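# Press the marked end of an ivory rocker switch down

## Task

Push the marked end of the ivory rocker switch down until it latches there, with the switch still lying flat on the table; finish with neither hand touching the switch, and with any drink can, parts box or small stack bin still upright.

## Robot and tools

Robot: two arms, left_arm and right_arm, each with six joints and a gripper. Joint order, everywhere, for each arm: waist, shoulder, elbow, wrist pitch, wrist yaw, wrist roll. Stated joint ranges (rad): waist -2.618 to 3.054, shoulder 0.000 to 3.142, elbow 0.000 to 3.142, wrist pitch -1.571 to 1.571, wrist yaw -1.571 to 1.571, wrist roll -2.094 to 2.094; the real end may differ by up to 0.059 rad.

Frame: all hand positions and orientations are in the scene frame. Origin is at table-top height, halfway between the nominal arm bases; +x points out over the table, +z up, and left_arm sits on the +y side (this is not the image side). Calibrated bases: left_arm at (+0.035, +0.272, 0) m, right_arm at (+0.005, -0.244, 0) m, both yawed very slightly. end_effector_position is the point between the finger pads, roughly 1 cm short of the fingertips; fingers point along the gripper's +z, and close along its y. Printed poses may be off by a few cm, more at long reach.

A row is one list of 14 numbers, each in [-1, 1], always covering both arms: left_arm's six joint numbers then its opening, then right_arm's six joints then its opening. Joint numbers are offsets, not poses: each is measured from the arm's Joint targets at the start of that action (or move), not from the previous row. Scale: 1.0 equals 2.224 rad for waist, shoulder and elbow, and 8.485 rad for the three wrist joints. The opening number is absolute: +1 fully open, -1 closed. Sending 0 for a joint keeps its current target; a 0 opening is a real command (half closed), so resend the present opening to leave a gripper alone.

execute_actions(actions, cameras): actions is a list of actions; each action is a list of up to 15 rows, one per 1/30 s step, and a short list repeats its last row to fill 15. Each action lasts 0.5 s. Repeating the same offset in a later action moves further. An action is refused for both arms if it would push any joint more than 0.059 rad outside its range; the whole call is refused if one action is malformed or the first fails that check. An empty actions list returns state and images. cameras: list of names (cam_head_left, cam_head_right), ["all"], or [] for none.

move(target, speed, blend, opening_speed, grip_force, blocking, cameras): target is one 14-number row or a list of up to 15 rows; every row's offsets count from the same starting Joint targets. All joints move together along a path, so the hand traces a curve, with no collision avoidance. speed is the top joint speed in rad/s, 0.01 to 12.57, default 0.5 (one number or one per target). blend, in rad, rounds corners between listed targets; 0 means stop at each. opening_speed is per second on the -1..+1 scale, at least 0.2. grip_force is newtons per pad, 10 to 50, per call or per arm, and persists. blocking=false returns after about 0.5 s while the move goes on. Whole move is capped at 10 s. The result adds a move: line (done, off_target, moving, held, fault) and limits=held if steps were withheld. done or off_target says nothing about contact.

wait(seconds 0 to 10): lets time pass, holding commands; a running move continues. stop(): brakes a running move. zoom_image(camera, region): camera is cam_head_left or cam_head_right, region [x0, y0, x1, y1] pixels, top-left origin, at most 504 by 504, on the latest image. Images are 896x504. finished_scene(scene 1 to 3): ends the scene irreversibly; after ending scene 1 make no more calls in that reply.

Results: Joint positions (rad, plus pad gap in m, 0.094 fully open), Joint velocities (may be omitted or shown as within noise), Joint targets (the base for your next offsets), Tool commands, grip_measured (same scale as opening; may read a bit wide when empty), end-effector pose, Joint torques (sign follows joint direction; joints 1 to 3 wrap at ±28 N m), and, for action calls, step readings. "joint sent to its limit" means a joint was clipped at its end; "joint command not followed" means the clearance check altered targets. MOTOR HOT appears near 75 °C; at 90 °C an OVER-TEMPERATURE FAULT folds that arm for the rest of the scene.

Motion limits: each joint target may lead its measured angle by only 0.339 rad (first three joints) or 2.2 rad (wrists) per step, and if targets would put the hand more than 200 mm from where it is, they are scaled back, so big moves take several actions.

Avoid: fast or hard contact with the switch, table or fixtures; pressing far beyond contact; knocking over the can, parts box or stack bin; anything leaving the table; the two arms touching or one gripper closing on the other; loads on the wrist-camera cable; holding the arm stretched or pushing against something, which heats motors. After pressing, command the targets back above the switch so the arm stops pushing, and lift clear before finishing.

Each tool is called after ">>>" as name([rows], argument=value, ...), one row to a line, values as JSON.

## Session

>>> execute_actions(actions=[])

Scene clock: 0.00 s.
left_arm: end_effector_position=(+0.4273, +0.2847, +0.1115) grip_measured=+1.000 end_effector_quat_wxyz=(+0.604, -0.041, +0.796, +0.012) | right_arm: end_effector_position=(+0.4166, -0.2796, +0.1148) grip_measured=+1.000 end_effector_quat_wxyz=(+0.620, +0.064, +0.780, -0.054)
Joint positions: left_arm=[0.015 1.501 0.327 0.9 -0.072 -0.052 0.094] | right_arm=[-0.001 1.617 0.385 1.003 0.134 0.026 0.094]
Joint velocities: within noise
Joint torques (N m): no reading
Heat: left arm: 24 °C; right arm: 28 °C.
Joint targets: left_arm=[0.015 1.492 0.336 0.909 -0.072 -0.052] | right_arm=[-0.001 1.609 0.393 1.009 0.134 0.026]
Tool commands: left_gripper/opening=+1.0 right_gripper/opening=+1.0

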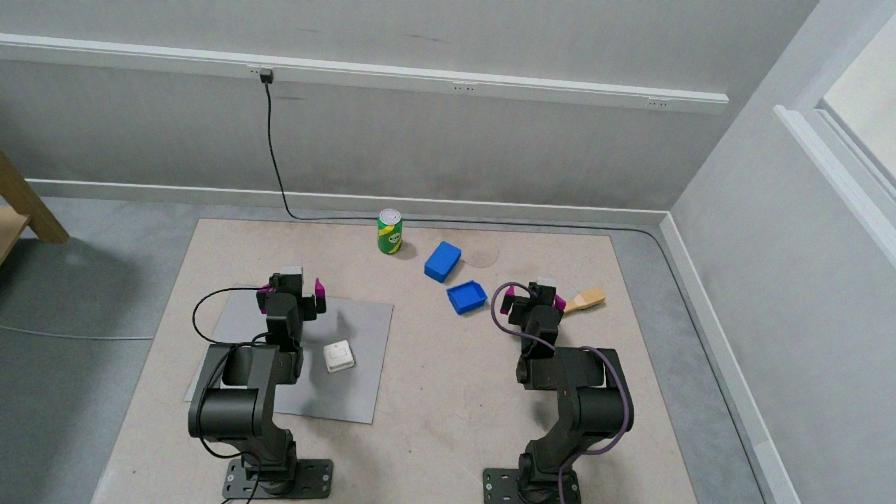

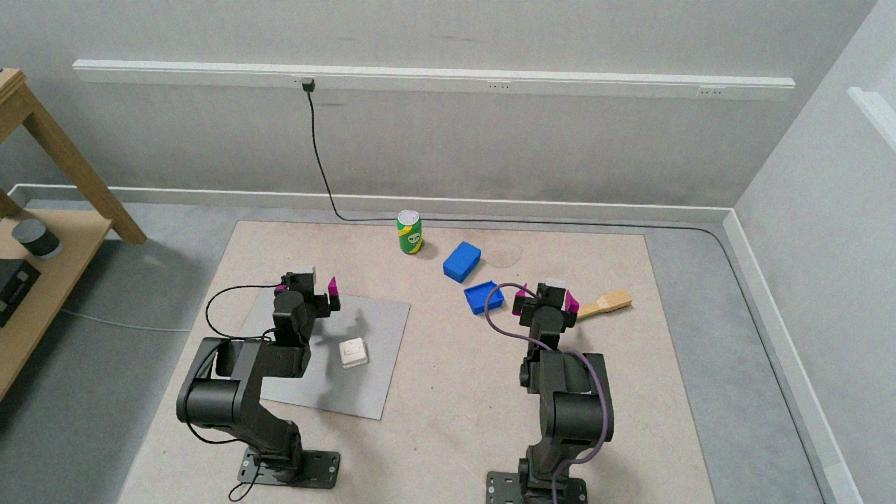

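Switch is visible in both cameras. Zooming.

>>> zoom_image(camera="cam_head_right", region=[335, 337, 371, 367])

>>> zoom_image(camera="cam_head_left", region=[320, 340, 356, 370])

>>> zoom_image(camera="cam_head_right", region=[325, 327, 385, 377])

>>> zoom_image(camera="cam_head_left", region=[310, 330, 370, 380])

Scaled by 14.000 from the camera's 896x504 image, which has a finer 1280x720 frame.

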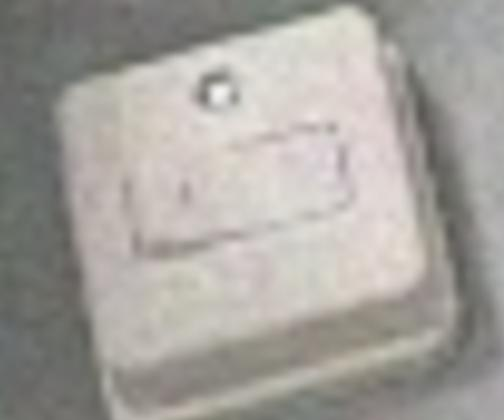

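Scaled by 14.000 from the camera's 896x504 image, which has a finer 1280x720 frame.

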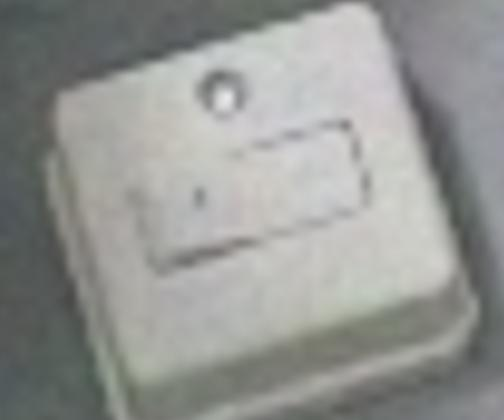

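Scaled by 8.400 from the camera's 896x504 image, which has a finer 1280x720 frame.

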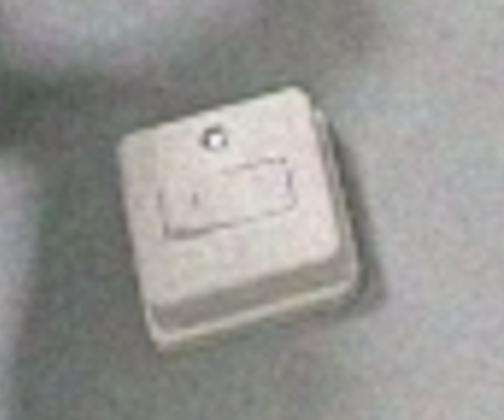

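Scaled by 8.400 from the camera's 896x504 image, which has a finer 1280x720 frame.

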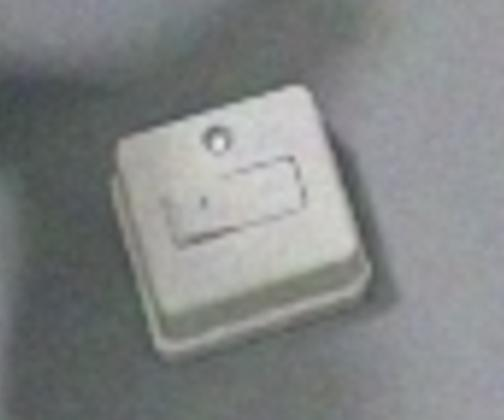

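>>> move([
  [-0.006, 0.0036, 0.38849, -0.14249, 0.03206, 0.00613, -1, 0, 0, 0, 0, 0, 0, 1],
  [-0.01214, 0.11826, 0.39838, -0.25038, 0.05563, 0.00613, -1, 0, 0, 0, 0, 0, 0, 1],
], speed=[0.8, 0.7], blend=0.1, cameras=["cam_head_left", "cam_head_right"])

>>> zoom_image(camera="cam_head_right", region=[325, 327, 385, 377])

>>> zoom_image(camera="cam_head_left", region=[310, 330, 370, 380])

Scene clock: 17.40 s.
left_arm: end_effector_position=(+0.2950, +0.1995, +0.0687) grip_measured=-0.995 end_effector_quat_wxyz=(-0.093, -0.013, +0.978, -0.187) | right_arm: end_effector_position=(+0.4166, -0.2796, +0.1147) grip_measured=+1.000 end_effector_quat_wxyz=(+0.620, +0.064, +0.780, -0.054)
Joint positions: left_arm=[-0.006 1.742 1.194 -1.206 0.381 -0.014 0] | right_arm=[-0.001 1.617 0.385 1.002 0.134 0.026 0.094]
Joint torques (N m): left_arm=[-0.47 -5.59 8.92 0.1 0.48 0.09] | right_arm=[-0.01 -5.31 5.98 2.14 0.02 -0.02]
Heat: left arm: 26 °C; right arm: 31 °C.
Joint targets: left_arm=[-0.012 1.755 1.222 -1.215 0.400 -0.001] | right_arm=[-0.001 1.609 0.393 1.009 0.134 0.026]
move: done

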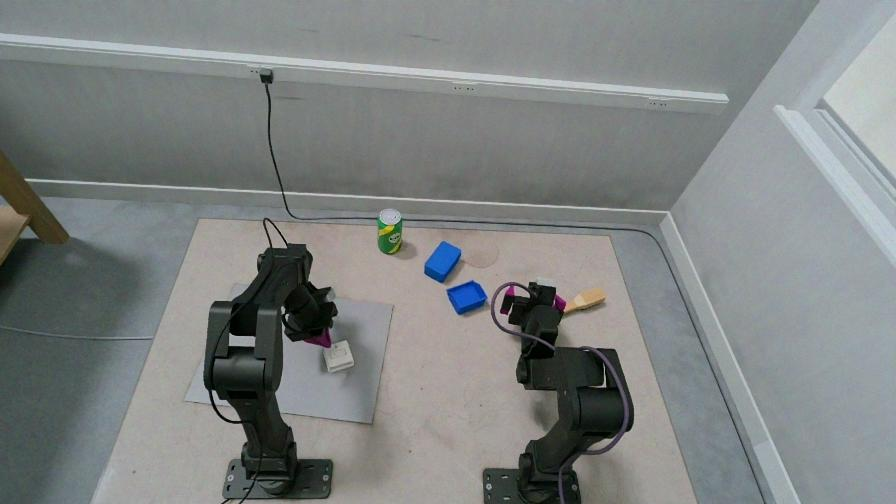

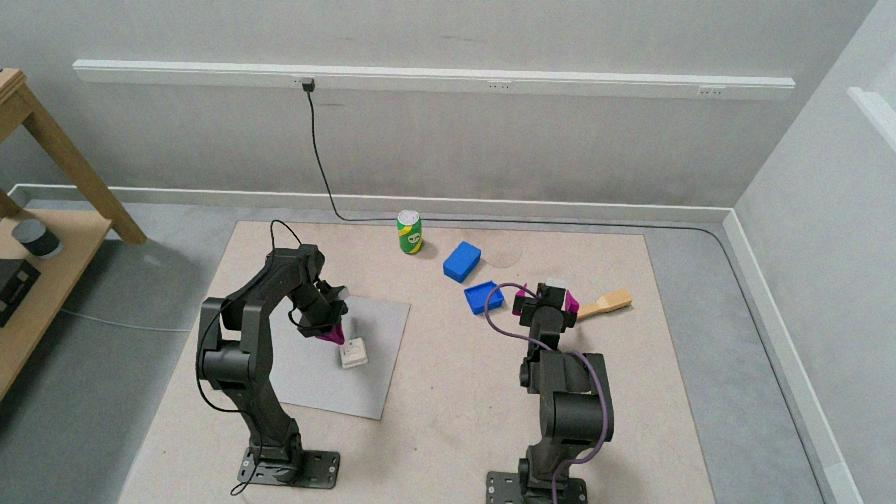

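Scaled by 8.400 from the camera's 896x504 image, which has a finer 1280x720 frame.

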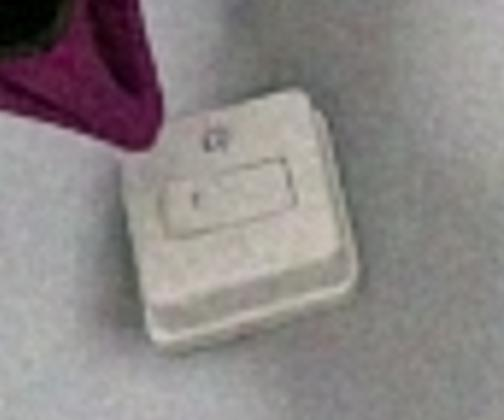

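Scaled by 8.400 from the camera's 896x504 image, which has a finer 1280x720 frame.

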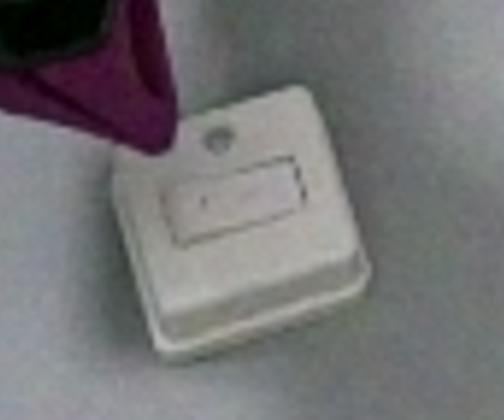

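>>> zoom_image(camera="cam_head_right", region=[323, 326, 359, 356])

>>> zoom_image(camera="cam_head_left", region=[309, 329, 345, 359])

Scaled by 14.000 from the camera's 896x504 image, which has a finer 1280x720 frame.

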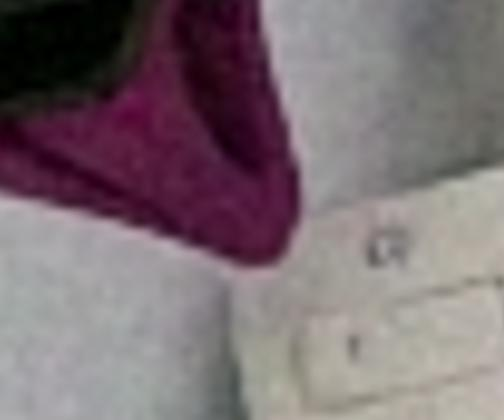

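Scaled by 14.000 from the camera's 896x504 image, which has a finer 1280x720 frame.

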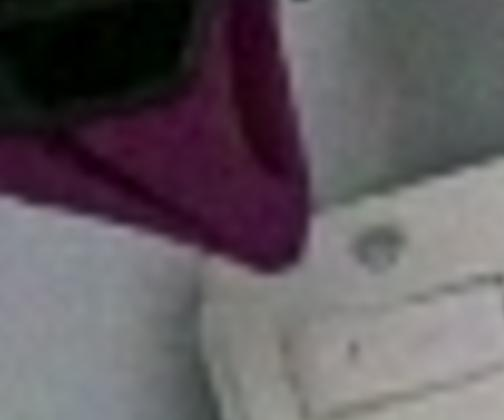

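>>> move(target=[-0.01034, 0.01124, -0.04541, 0.01344, 0, 0, -1, 0, 0, 0, 0, 0, 0, 1], speed=0.2, cameras=["cam_head_left", "cam_head_right"])

>>> zoom_image(camera="cam_head_right", region=[330, 332, 366, 362])

>>> zoom_image(camera="cam_head_left", region=[316, 336, 352, 366])

Scene clock: 36.50 s.
left_arm: end_effector_position=(+0.2910, +0.1934, +0.0456) grip_measured=-0.995 end_effector_quat_wxyz=(-0.096, -0.001, +0.978, -0.186) | right_arm: end_effector_position=(+0.4166, -0.2796, +0.1147) grip_measured=+1.000 end_effector_quat_wxyz=(+0.620, +0.064, +0.780, -0.054)
Joint positions: left_arm=[-0.029 1.766 1.125 -1.114 0.383 -0.014 0] | right_arm=[-0.001 1.617 0.385 1.002 0.134 0.026 0.094]
Joint torques (N m): left_arm=[-0.5 -5.63 5.68 0.31 0.48 0.12] | right_arm=[-0.01 -5.33 5.97 2.15 0.01 -0.03]
Heat: left arm: 26 °C; right arm: 32 °C.
Joint targets: left_arm=[-0.035 1.780 1.121 -1.101 0.400 -0.001] | right_arm=[-0.001 1.609 0.393 1.009 0.134 0.026]
move: done

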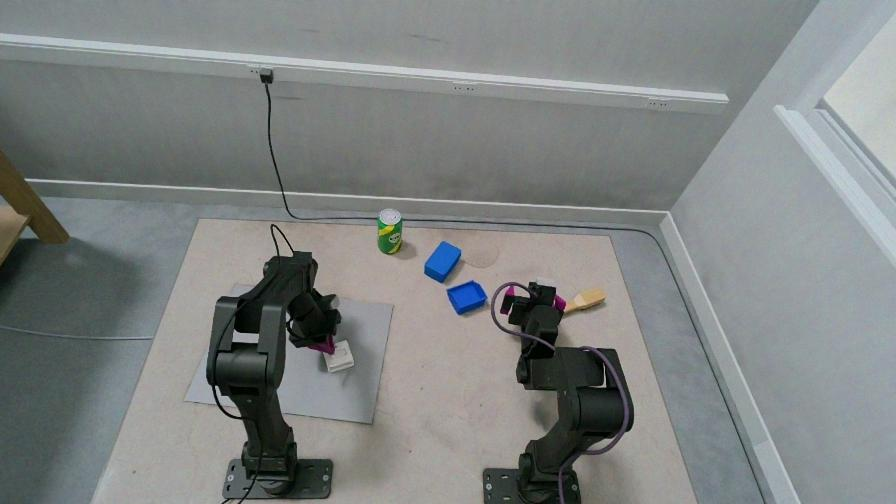

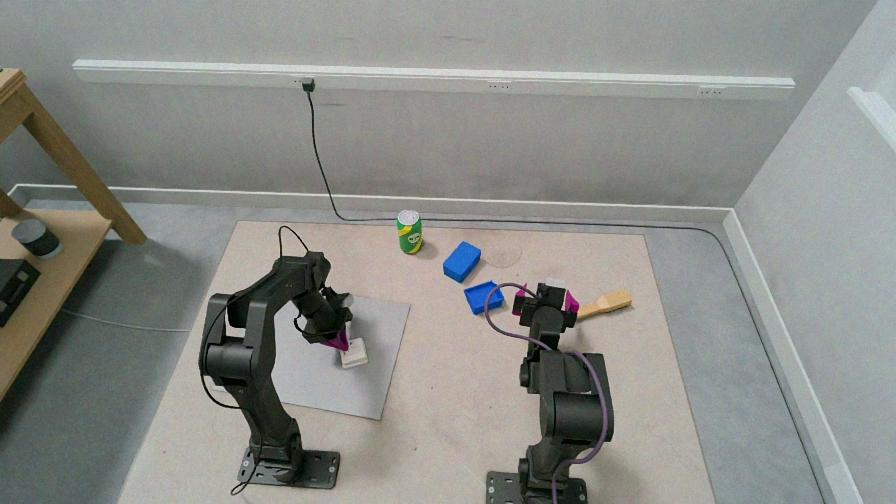

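Scaled by 14.000 from the camera's 896x504 image, which has a finer 1280x720 frame.

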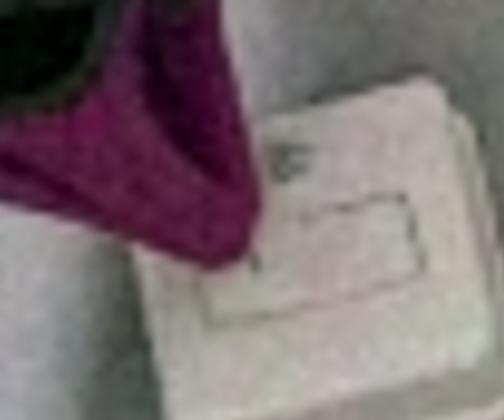

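Scaled by 14.000 from the camera's 896x504 image, which has a finer 1280x720 frame.

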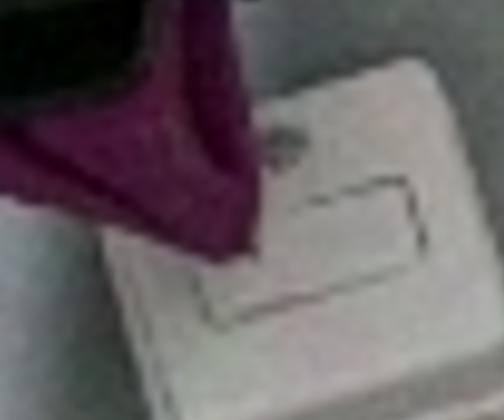

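>>> move(target=[0, 0.00971, -0.00737, 0.00424, 0, 0, -1, 0, 0, 0, 0, 0, 0, 1], speed=0.1, cameras=["cam_head_left", "cam_head_right"])

>>> zoom_image(camera="cam_head_right", region=[330, 332, 366, 362])

>>> zoom_image(camera="cam_head_left", region=[316, 336, 352, 366])

Scene clock: 41.80 s.
left_arm: end_effector_position=(+0.2930, +0.1904, +0.0416) grip_measured=-0.995 end_effector_quat_wxyz=(-0.094, -0.002, +0.976, -0.195) | right_arm: end_effector_position=(+0.4166, -0.2796, +0.1147) grip_measured=+1.000 end_effector_quat_wxyz=(+0.620, +0.064, +0.780, -0.054)
Joint positions: left_arm=[-0.029 1.777 1.117 -1.091 0.4 -0.014 0] | right_arm=[-0.001 1.617 0.385 1.002 0.134 0.026 0.094]
Joint torques (N m): left_arm=[-0.57 -4.79 4.7 0.43 0.27 0.11] | right_arm=[-0.01 -5.31 5.97 2.15 0.02 -0.02]
Heat: left arm: 26 °C; right arm: 33 °C.
Joint targets: left_arm=[-0.035 1.802 1.105 -1.065 0.400 -0.001] | right_arm=[-0.001 1.609 0.393 1.009 0.134 0.026]
move: done

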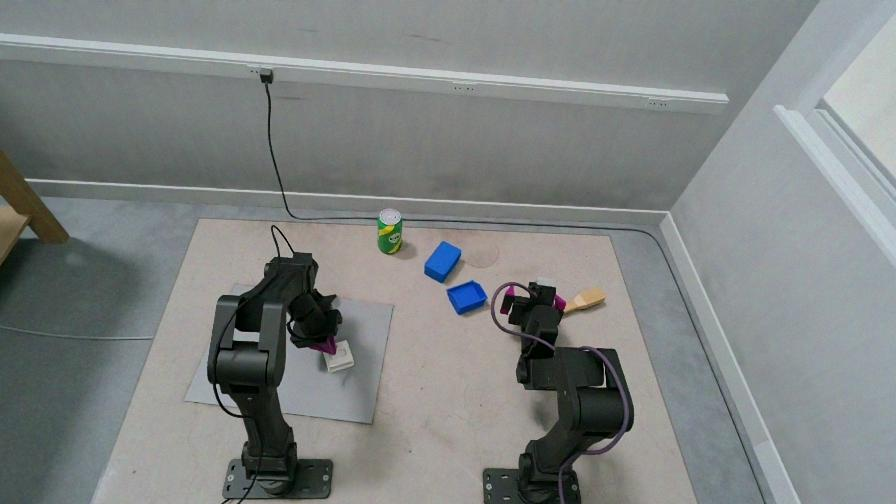

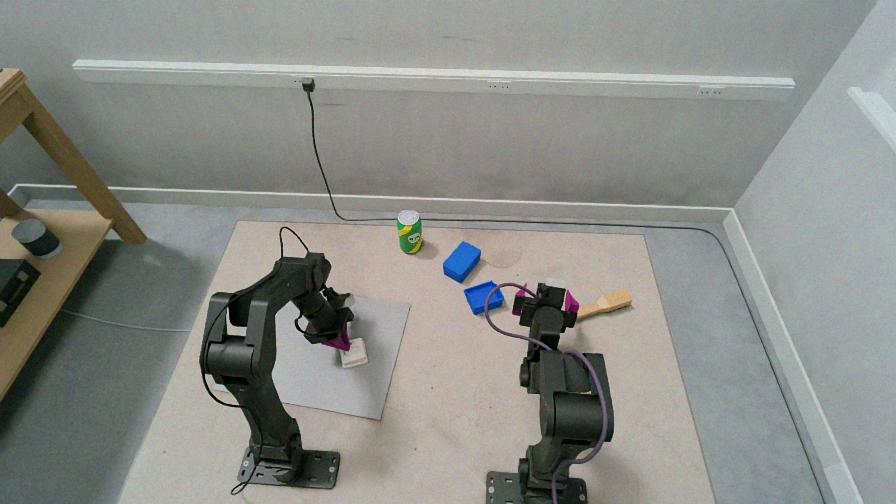

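Scaled by 14.000 from the camera's 896x504 image, which has a finer 1280x720 frame.

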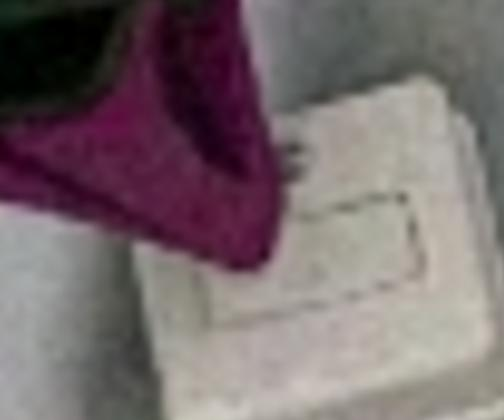

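Scaled by 14.000 from the camera's 896x504 image, which has a finer 1280x720 frame.

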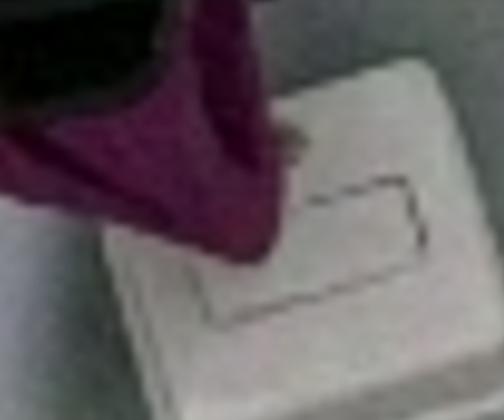

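>>> move(target=[0, 0.0045, -0.0054, 0.00189, 0, 0, -1, 0, 0, 0, 0, 0, 0, 1], speed=0.1, cameras=["cam_head_left", "cam_head_right"])

>>> zoom_image(camera="cam_head_right", region=[330, 332, 366, 362])

>>> zoom_image(camera="cam_head_left", region=[316, 336, 352, 366])

Scene clock: 45.40 s.
left_arm: end_effector_position=(+0.2936, +0.1880, +0.0398) grip_measured=-0.995 end_effector_quat_wxyz=(-0.094, -0.002, +0.975, -0.202) | right_arm: end_effector_position=(+0.4166, -0.2796, +0.1147) grip_measured=+1.000 end_effector_quat_wxyz=(+0.620, +0.064, +0.780, -0.054)
Joint positions: left_arm=[-0.029 1.782 1.111 -1.078 0.415 -0.014 0] | right_arm=[-0.001 1.617 0.385 1.002 0.134 0.026 0.094]
Joint torques (N m): left_arm=[-0.49 -4.46 4.16 0.45 0.11 0.11] | right_arm=[0.01 -5.33 5.97 2.14 0.01 -0.03]
Heat: left arm: 26 °C; right arm: 33 °C.
Joint targets: left_arm=[-0.035 1.812 1.093 -1.049 0.400 -0.001] | right_arm=[-0.001 1.609 0.393 1.009 0.134 0.026]
move: done

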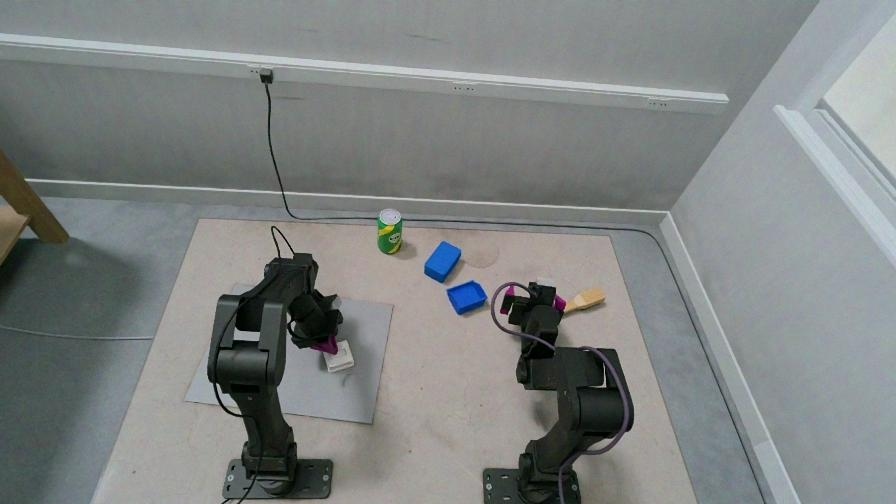

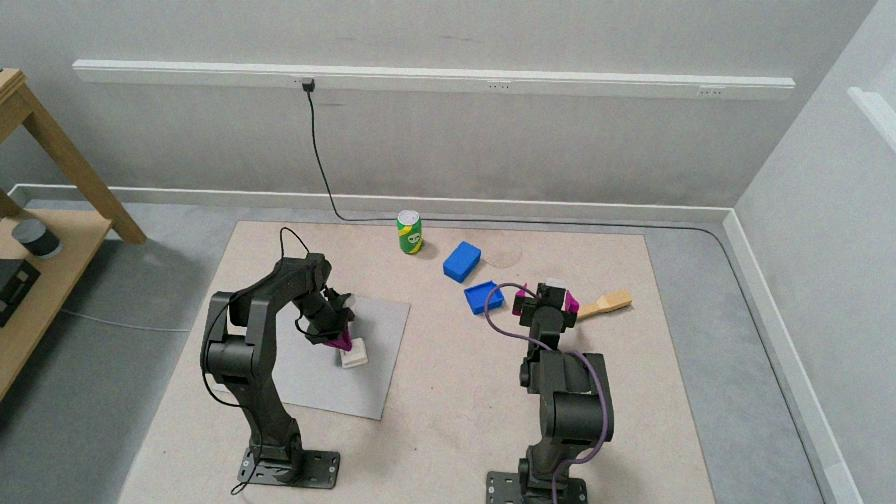

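Scaled by 14.000 from the camera's 896x504 image, which has a finer 1280x720 frame.

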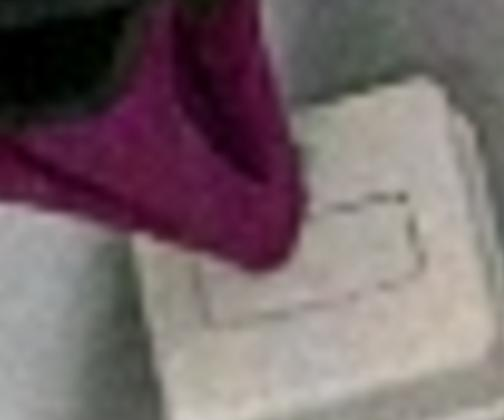

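Scaled by 14.000 from the camera's 896x504 image, which has a finer 1280x720 frame.

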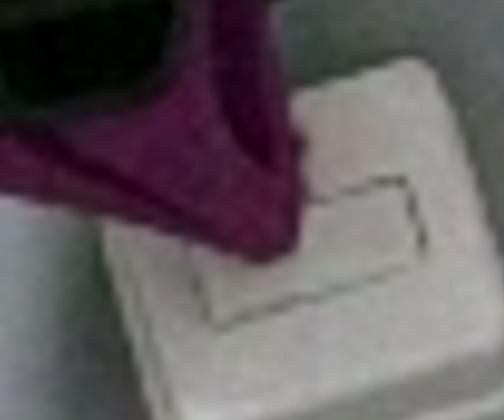

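>>> move(target=[0, 0.0045, -0.0054, 0.00189, -0.0047, 0, -1, 0, 0, 0, 0, 0, 0, 1], speed=0.1, cameras=["cam_head_left", "cam_head_right"])

>>> zoom_image(camera="cam_head_right", region=[330, 332, 366, 362])

>>> zoom_image(camera="cam_head_left", region=[316, 336, 352, 366])

Scene clock: 59.67 s.
left_arm: end_effector_position=(+0.2935, +0.1880, +0.0392) grip_measured=-0.995 end_effector_quat_wxyz=(-0.093, -0.002, +0.975, -0.202) | right_arm: end_effector_position=(+0.4166, -0.2796, +0.1147) grip_measured=+1.000 end_effector_quat_wxyz=(+0.620, +0.064, +0.780, -0.054)
Joint positions: left_arm=[-0.029 1.782 1.108 -1.075 0.415 -0.014 0] | right_arm=[-0.001 1.617 0.385 1.002 0.134 0.026 0.094]
Joint torques (N m): left_arm=[-0.47 -3.64 3.32 0.63 -0.35 0.11] | right_arm=[0.01 -5.31 5.97 2.14 0.02 -0.02]
Heat: left arm: 25 °C; right arm: 34 °C.
Joint targets: left_arm=[-0.035 1.822 1.081 -1.033 0.360 -0.001] | right_arm=[-0.001 1.609 0.393 1.009 0.134 0.026]
move: off_target (left_arm); left_arm: the wrist yaw is farthest, 0.055 rad from its target

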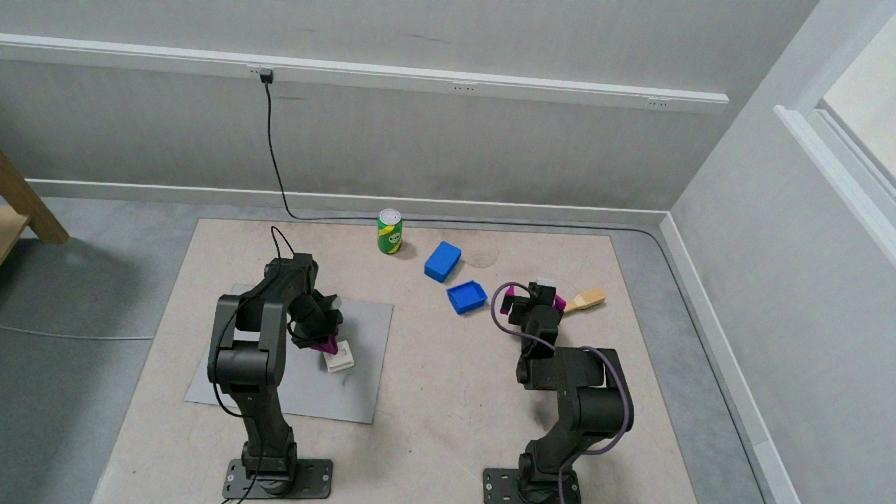

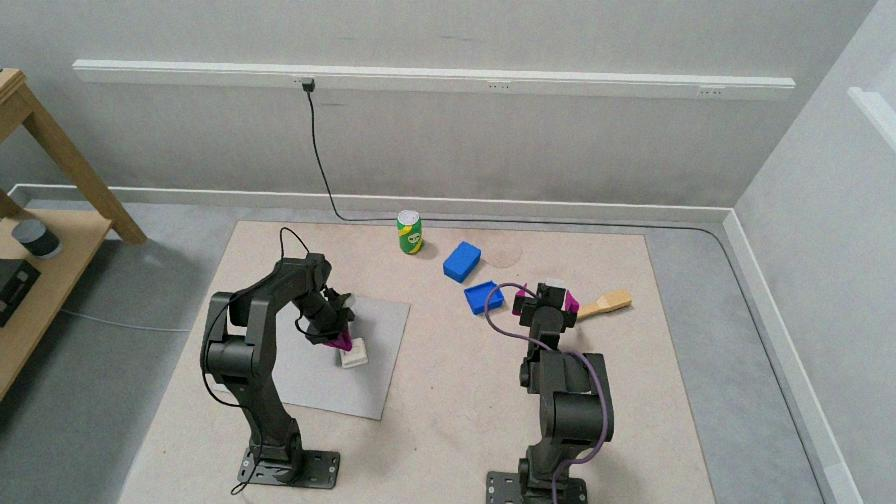

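Scaled by 14.000 from the camera's 896x504 image, which has a finer 1280x720 frame.

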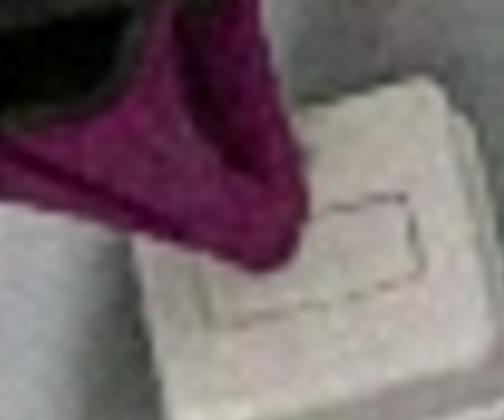

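Scaled by 14.000 from the camera's 896x504 image, which has a finer 1280x720 frame.

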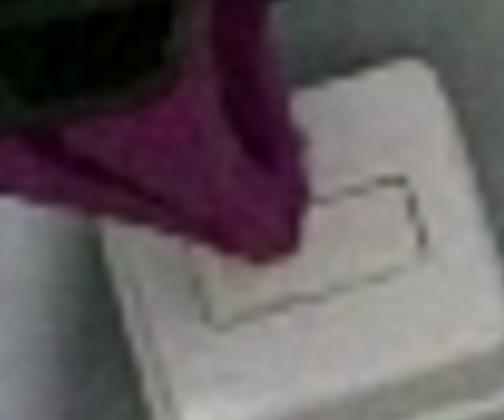

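>>> move(target=[0, 0.0031, -0.004, 0.0013, 0, 0, -1, 0, 0, 0, 0, 0, 0, 1], speed=0.1, cameras=["cam_head_left", "cam_head_right"])

>>> zoom_image(camera="cam_head_right", region=[330, 332, 366, 362])

>>> zoom_image(camera="cam_head_left", region=[316, 336, 352, 366])

Scene clock: 67.83 s.
left_arm: end_effector_position=(+0.2934, +0.1879, +0.0387) grip_measured=-0.995 end_effector_quat_wxyz=(-0.093, -0.002, +0.975, -0.202) | right_arm: end_effector_position=(+0.4166, -0.2796, +0.1147) grip_measured=+1.000 end_effector_quat_wxyz=(+0.620, +0.064, +0.780, -0.054)
Joint positions: left_arm=[-0.029 1.782 1.106 -1.072 0.415 -0.014 0] | right_arm=[-0.001 1.617 0.385 1.002 0.134 0.026 0.094]
Joint torques (N m): left_arm=[-0.57 -3.03 2.77 0.7 -0.39 0.11] | right_arm=[-0.01 -5.33 5.96 2.14 0.01 -0.03]
Heat: left arm: 25 °C; right arm: 34 °C.
Joint targets: left_arm=[-0.035 1.829 1.072 -1.022 0.360 -0.001] | right_arm=[-0.001 1.609 0.393 1.009 0.134 0.026]
move: off_target (left_arm); left_arm: the wrist yaw is farthest, 0.055 rad from its target

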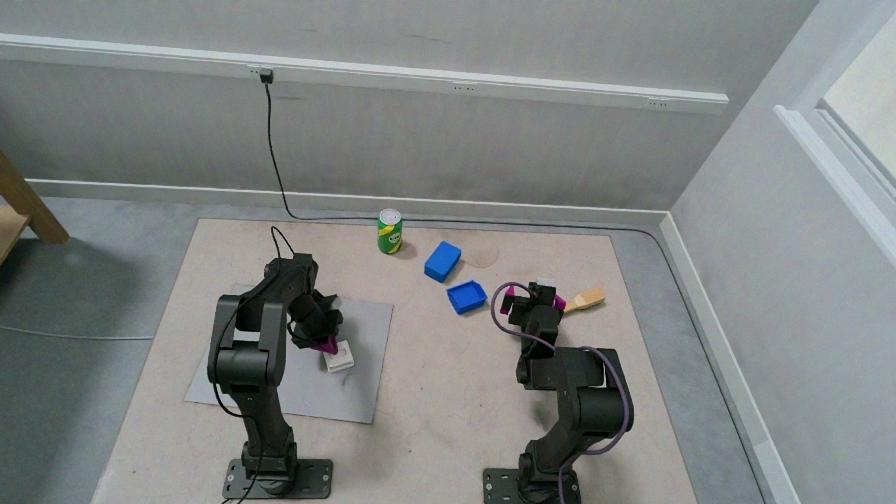

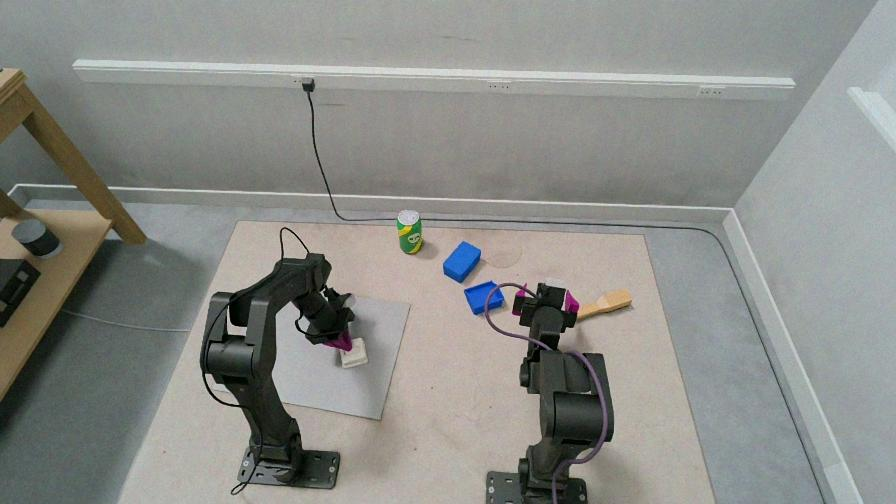

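Scaled by 14.000 from the camera's 896x504 image, which has a finer 1280x720 frame.

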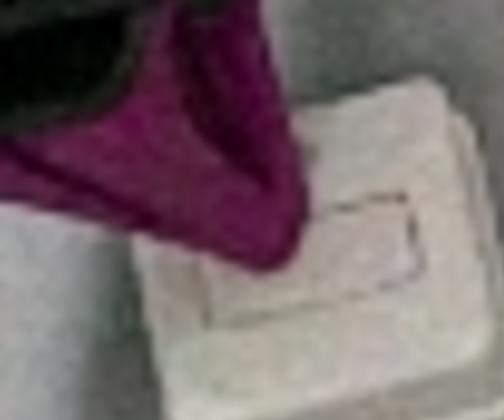

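Scaled by 14.000 from the camera's 896x504 image, which has a finer 1280x720 frame.

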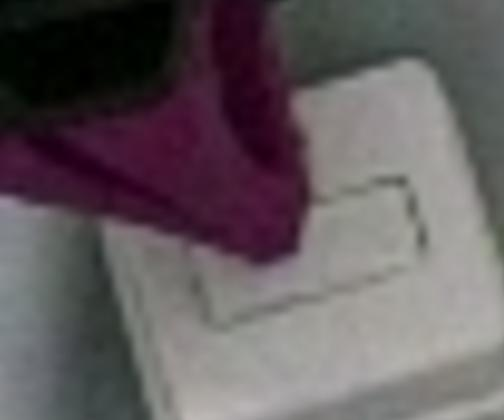

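>>> move([
  [0, -0.04451, 0, 0, 0, 0, -1, 0, 0, 0, 0, 0, 0, 1],
  [-0.05261, -0.02428, 0.07779, -0.02251, -0.02004, 0, -1, 0, 0, 0, 0, 0, 0, 1],
], speed=[0.2, 0.25], blend=0.015, cameras=["cam_head_left", "cam_head_right"])

>>> zoom_image(camera="cam_head_right", region=[330, 332, 366, 362])

>>> zoom_image(camera="cam_head_left", region=[316, 336, 352, 366])

Scene clock: 78.47 s.
left_arm: end_effector_position=(+0.2941, +0.1939, +0.0610) grip_measured=-0.995 end_effector_quat_wxyz=(-0.092, +0.067, +0.989, -0.090) | right_arm: end_effector_position=(+0.4166, -0.2796, +0.1147) grip_measured=+1.000 end_effector_quat_wxyz=(+0.620, +0.064, +0.780, -0.054)
Joint positions: left_arm=[-0.148 1.757 1.222 -1.204 0.196 -0.014 0] | right_arm=[-0.001 1.617 0.385 1.002 0.134 0.026 0.094]
Joint torques (N m): left_arm=[-0.36 -5.45 8.38 0.12 0.08 0.1] | right_arm=[-0.02 -5.31 5.97 2.14 0.02 -0.02]
Heat: left arm: 25 °C; right arm: 35 °C.
Joint targets: left_arm=[-0.152 1.775 1.245 -1.213 0.190 -0.001] | right_arm=[-0.001 1.609 0.393 1.009 0.134 0.026]
move: done

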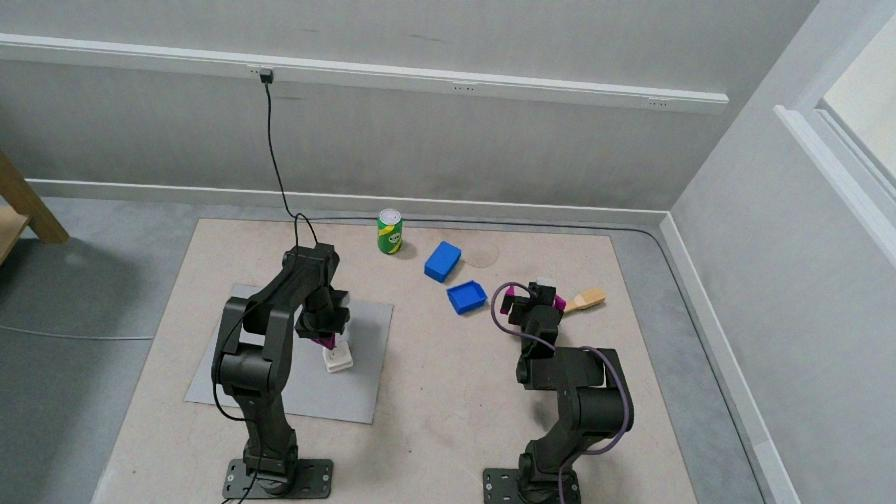

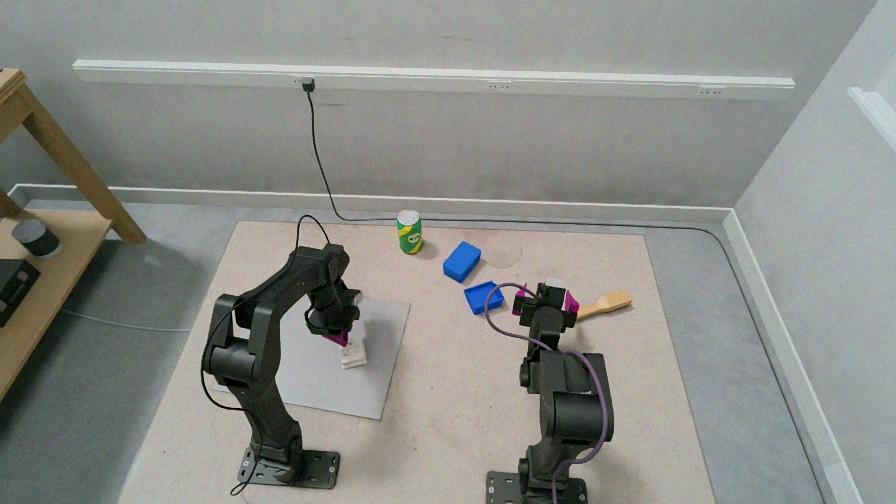

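Scaled by 14.000 from the camera's 896x504 image, which has a finer 1280x720 frame.

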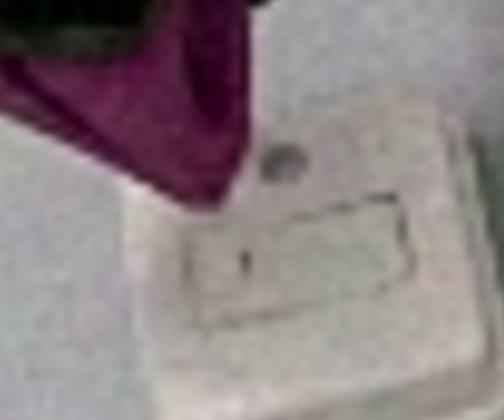

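Scaled by 14.000 from the camera's 896x504 image, which has a finer 1280x720 frame.

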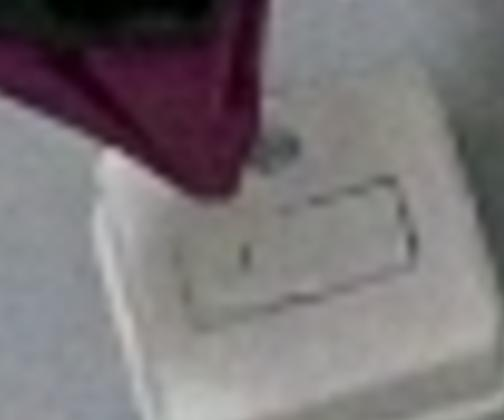

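>>> move(target=[0.00944, 0.0036, -0.03912, 0.01037, 0, 0, -1, 0, 0, 0, 0, 0, 0, 1], speed=0.2, cameras=["cam_head_left", "cam_head_right"])

>>> zoom_image(camera="cam_head_right", region=[330, 332, 366, 362])

>>> zoom_image(camera="cam_head_left", region=[316, 336, 352, 366])

Scene clock: 85.07 s.
left_arm: end_effector_position=(+0.2879, +0.1982, +0.0442) grip_measured=-0.995 end_effector_quat_wxyz=(-0.100, +0.060, +0.989, -0.089) | right_arm: end_effector_position=(+0.4166, -0.2796, +0.1147) grip_measured=+1.000 end_effector_quat_wxyz=(+0.620, +0.064, +0.780, -0.054)
Joint positions: left_arm=[-0.136 1.769 1.162 -1.15 0.195 -0.014 0] | right_arm=[-0.001 1.617 0.385 1.002 0.134 0.026 0.094]
Joint torques (N m): left_arm=[0.44 -5.64 5.68 0.43 0.06 0.12] | right_arm=[-0.01 -5.33 5.97 2.14 0.02 -0.03]
Heat: left arm: 26 °C; right arm: 35 °C.
Joint targets: left_arm=[-0.131 1.783 1.158 -1.125 0.190 -0.001] | right_arm=[-0.001 1.609 0.393 1.009 0.134 0.026]
move: done

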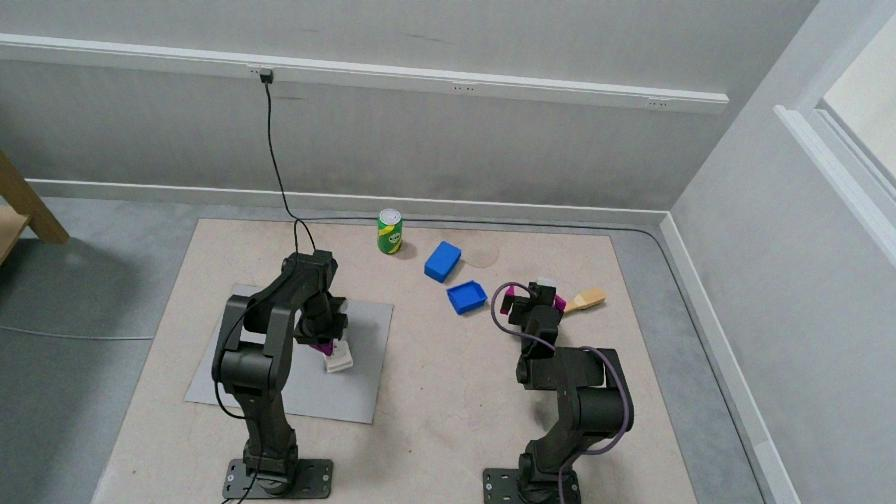

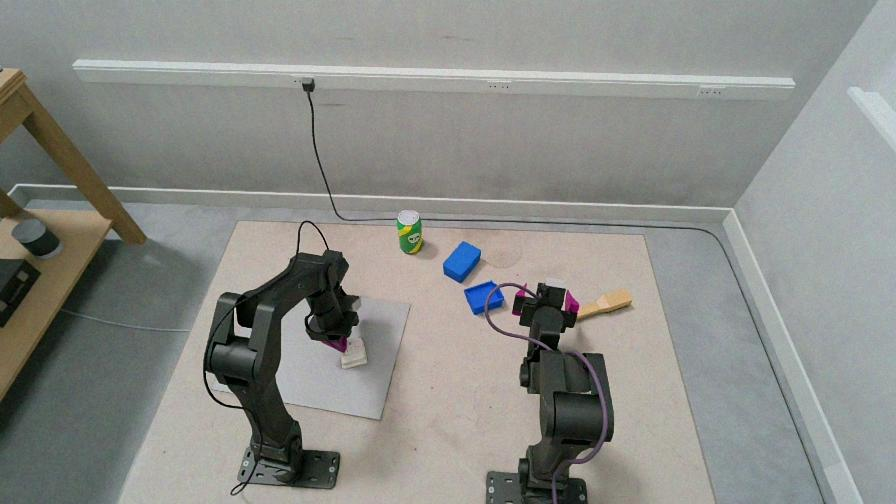

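Scaled by 14.000 from the camera's 896x504 image, which has a finer 1280x720 frame.

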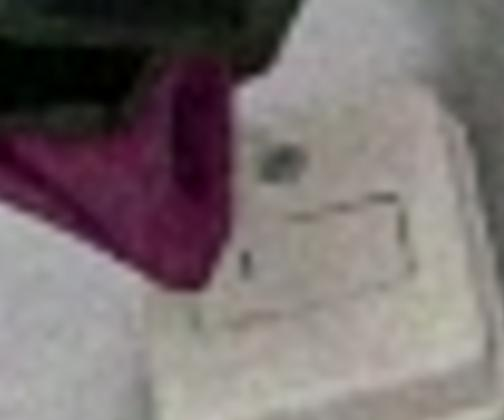

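Scaled by 14.000 from the camera's 896x504 image, which has a finer 1280x720 frame.

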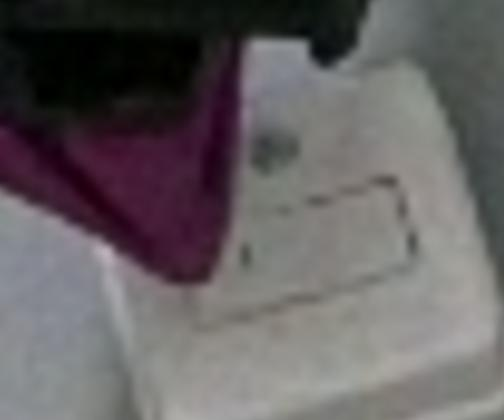

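>>> move(target=[-0.00922, 0.00495, 0.02226, 0, 0, 0, -1, 0, 0, 0, 0, 0, 0, 1], speed=0.15, cameras=["cam_head_left", "cam_head_right"])

>>> zoom_image(camera="cam_head_right", region=[330, 332, 366, 362])

>>> zoom_image(camera="cam_head_left", region=[316, 336, 352, 366])

Scene clock: 95.93 s.
left_arm: end_effector_position=(+0.2975, +0.1942, +0.0455) grip_measured=-0.995 end_effector_quat_wxyz=(-0.087, +0.066, +0.990, -0.090) | right_arm: end_effector_position=(+0.4166, -0.2796, +0.1147) grip_measured=+1.000 end_effector_quat_wxyz=(+0.620, +0.064, +0.780, -0.054)
Joint positions: left_arm=[-0.146 1.777 1.183 -1.134 0.195 -0.014 0] | right_arm=[-0.001 1.617 0.385 1.002 0.134 0.026 0.094]
Joint torques (N m): left_arm=[-0.61 -5.64 8.32 0.32 0.12 0.11] | right_arm=[0.01 -5.31 5.97 2.14 0.02 -0.03]
Heat: left arm: 26 °C; right arm: 35 °C.
Joint targets: left_arm=[-0.152 1.794 1.207 -1.125 0.190 -0.001] | right_arm=[-0.001 1.609 0.393 1.009 0.134 0.026]
move: done

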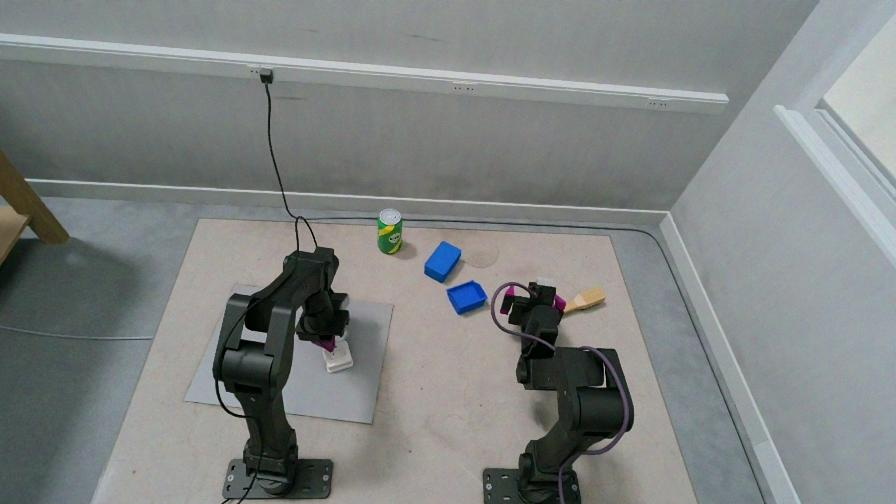

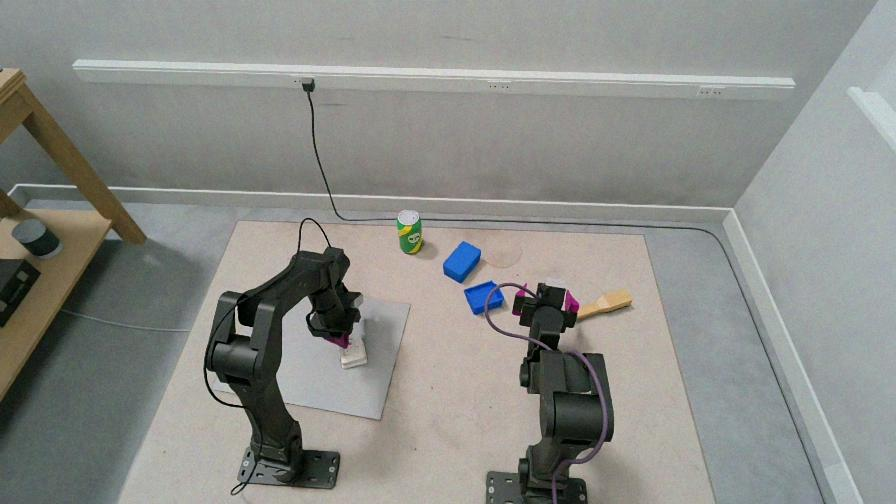

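Scaled by 14.000 from the camera's 896x504 image, which has a finer 1280x720 frame.

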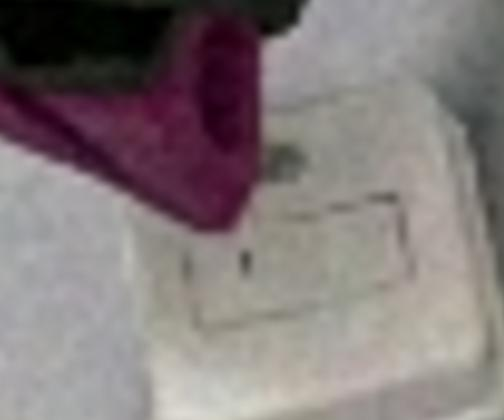

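Scaled by 14.000 from the camera's 896x504 image, which has a finer 1280x720 frame.

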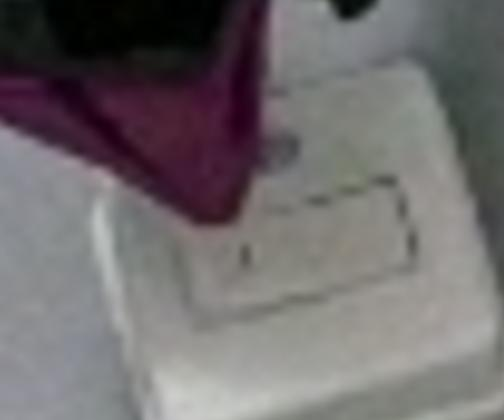

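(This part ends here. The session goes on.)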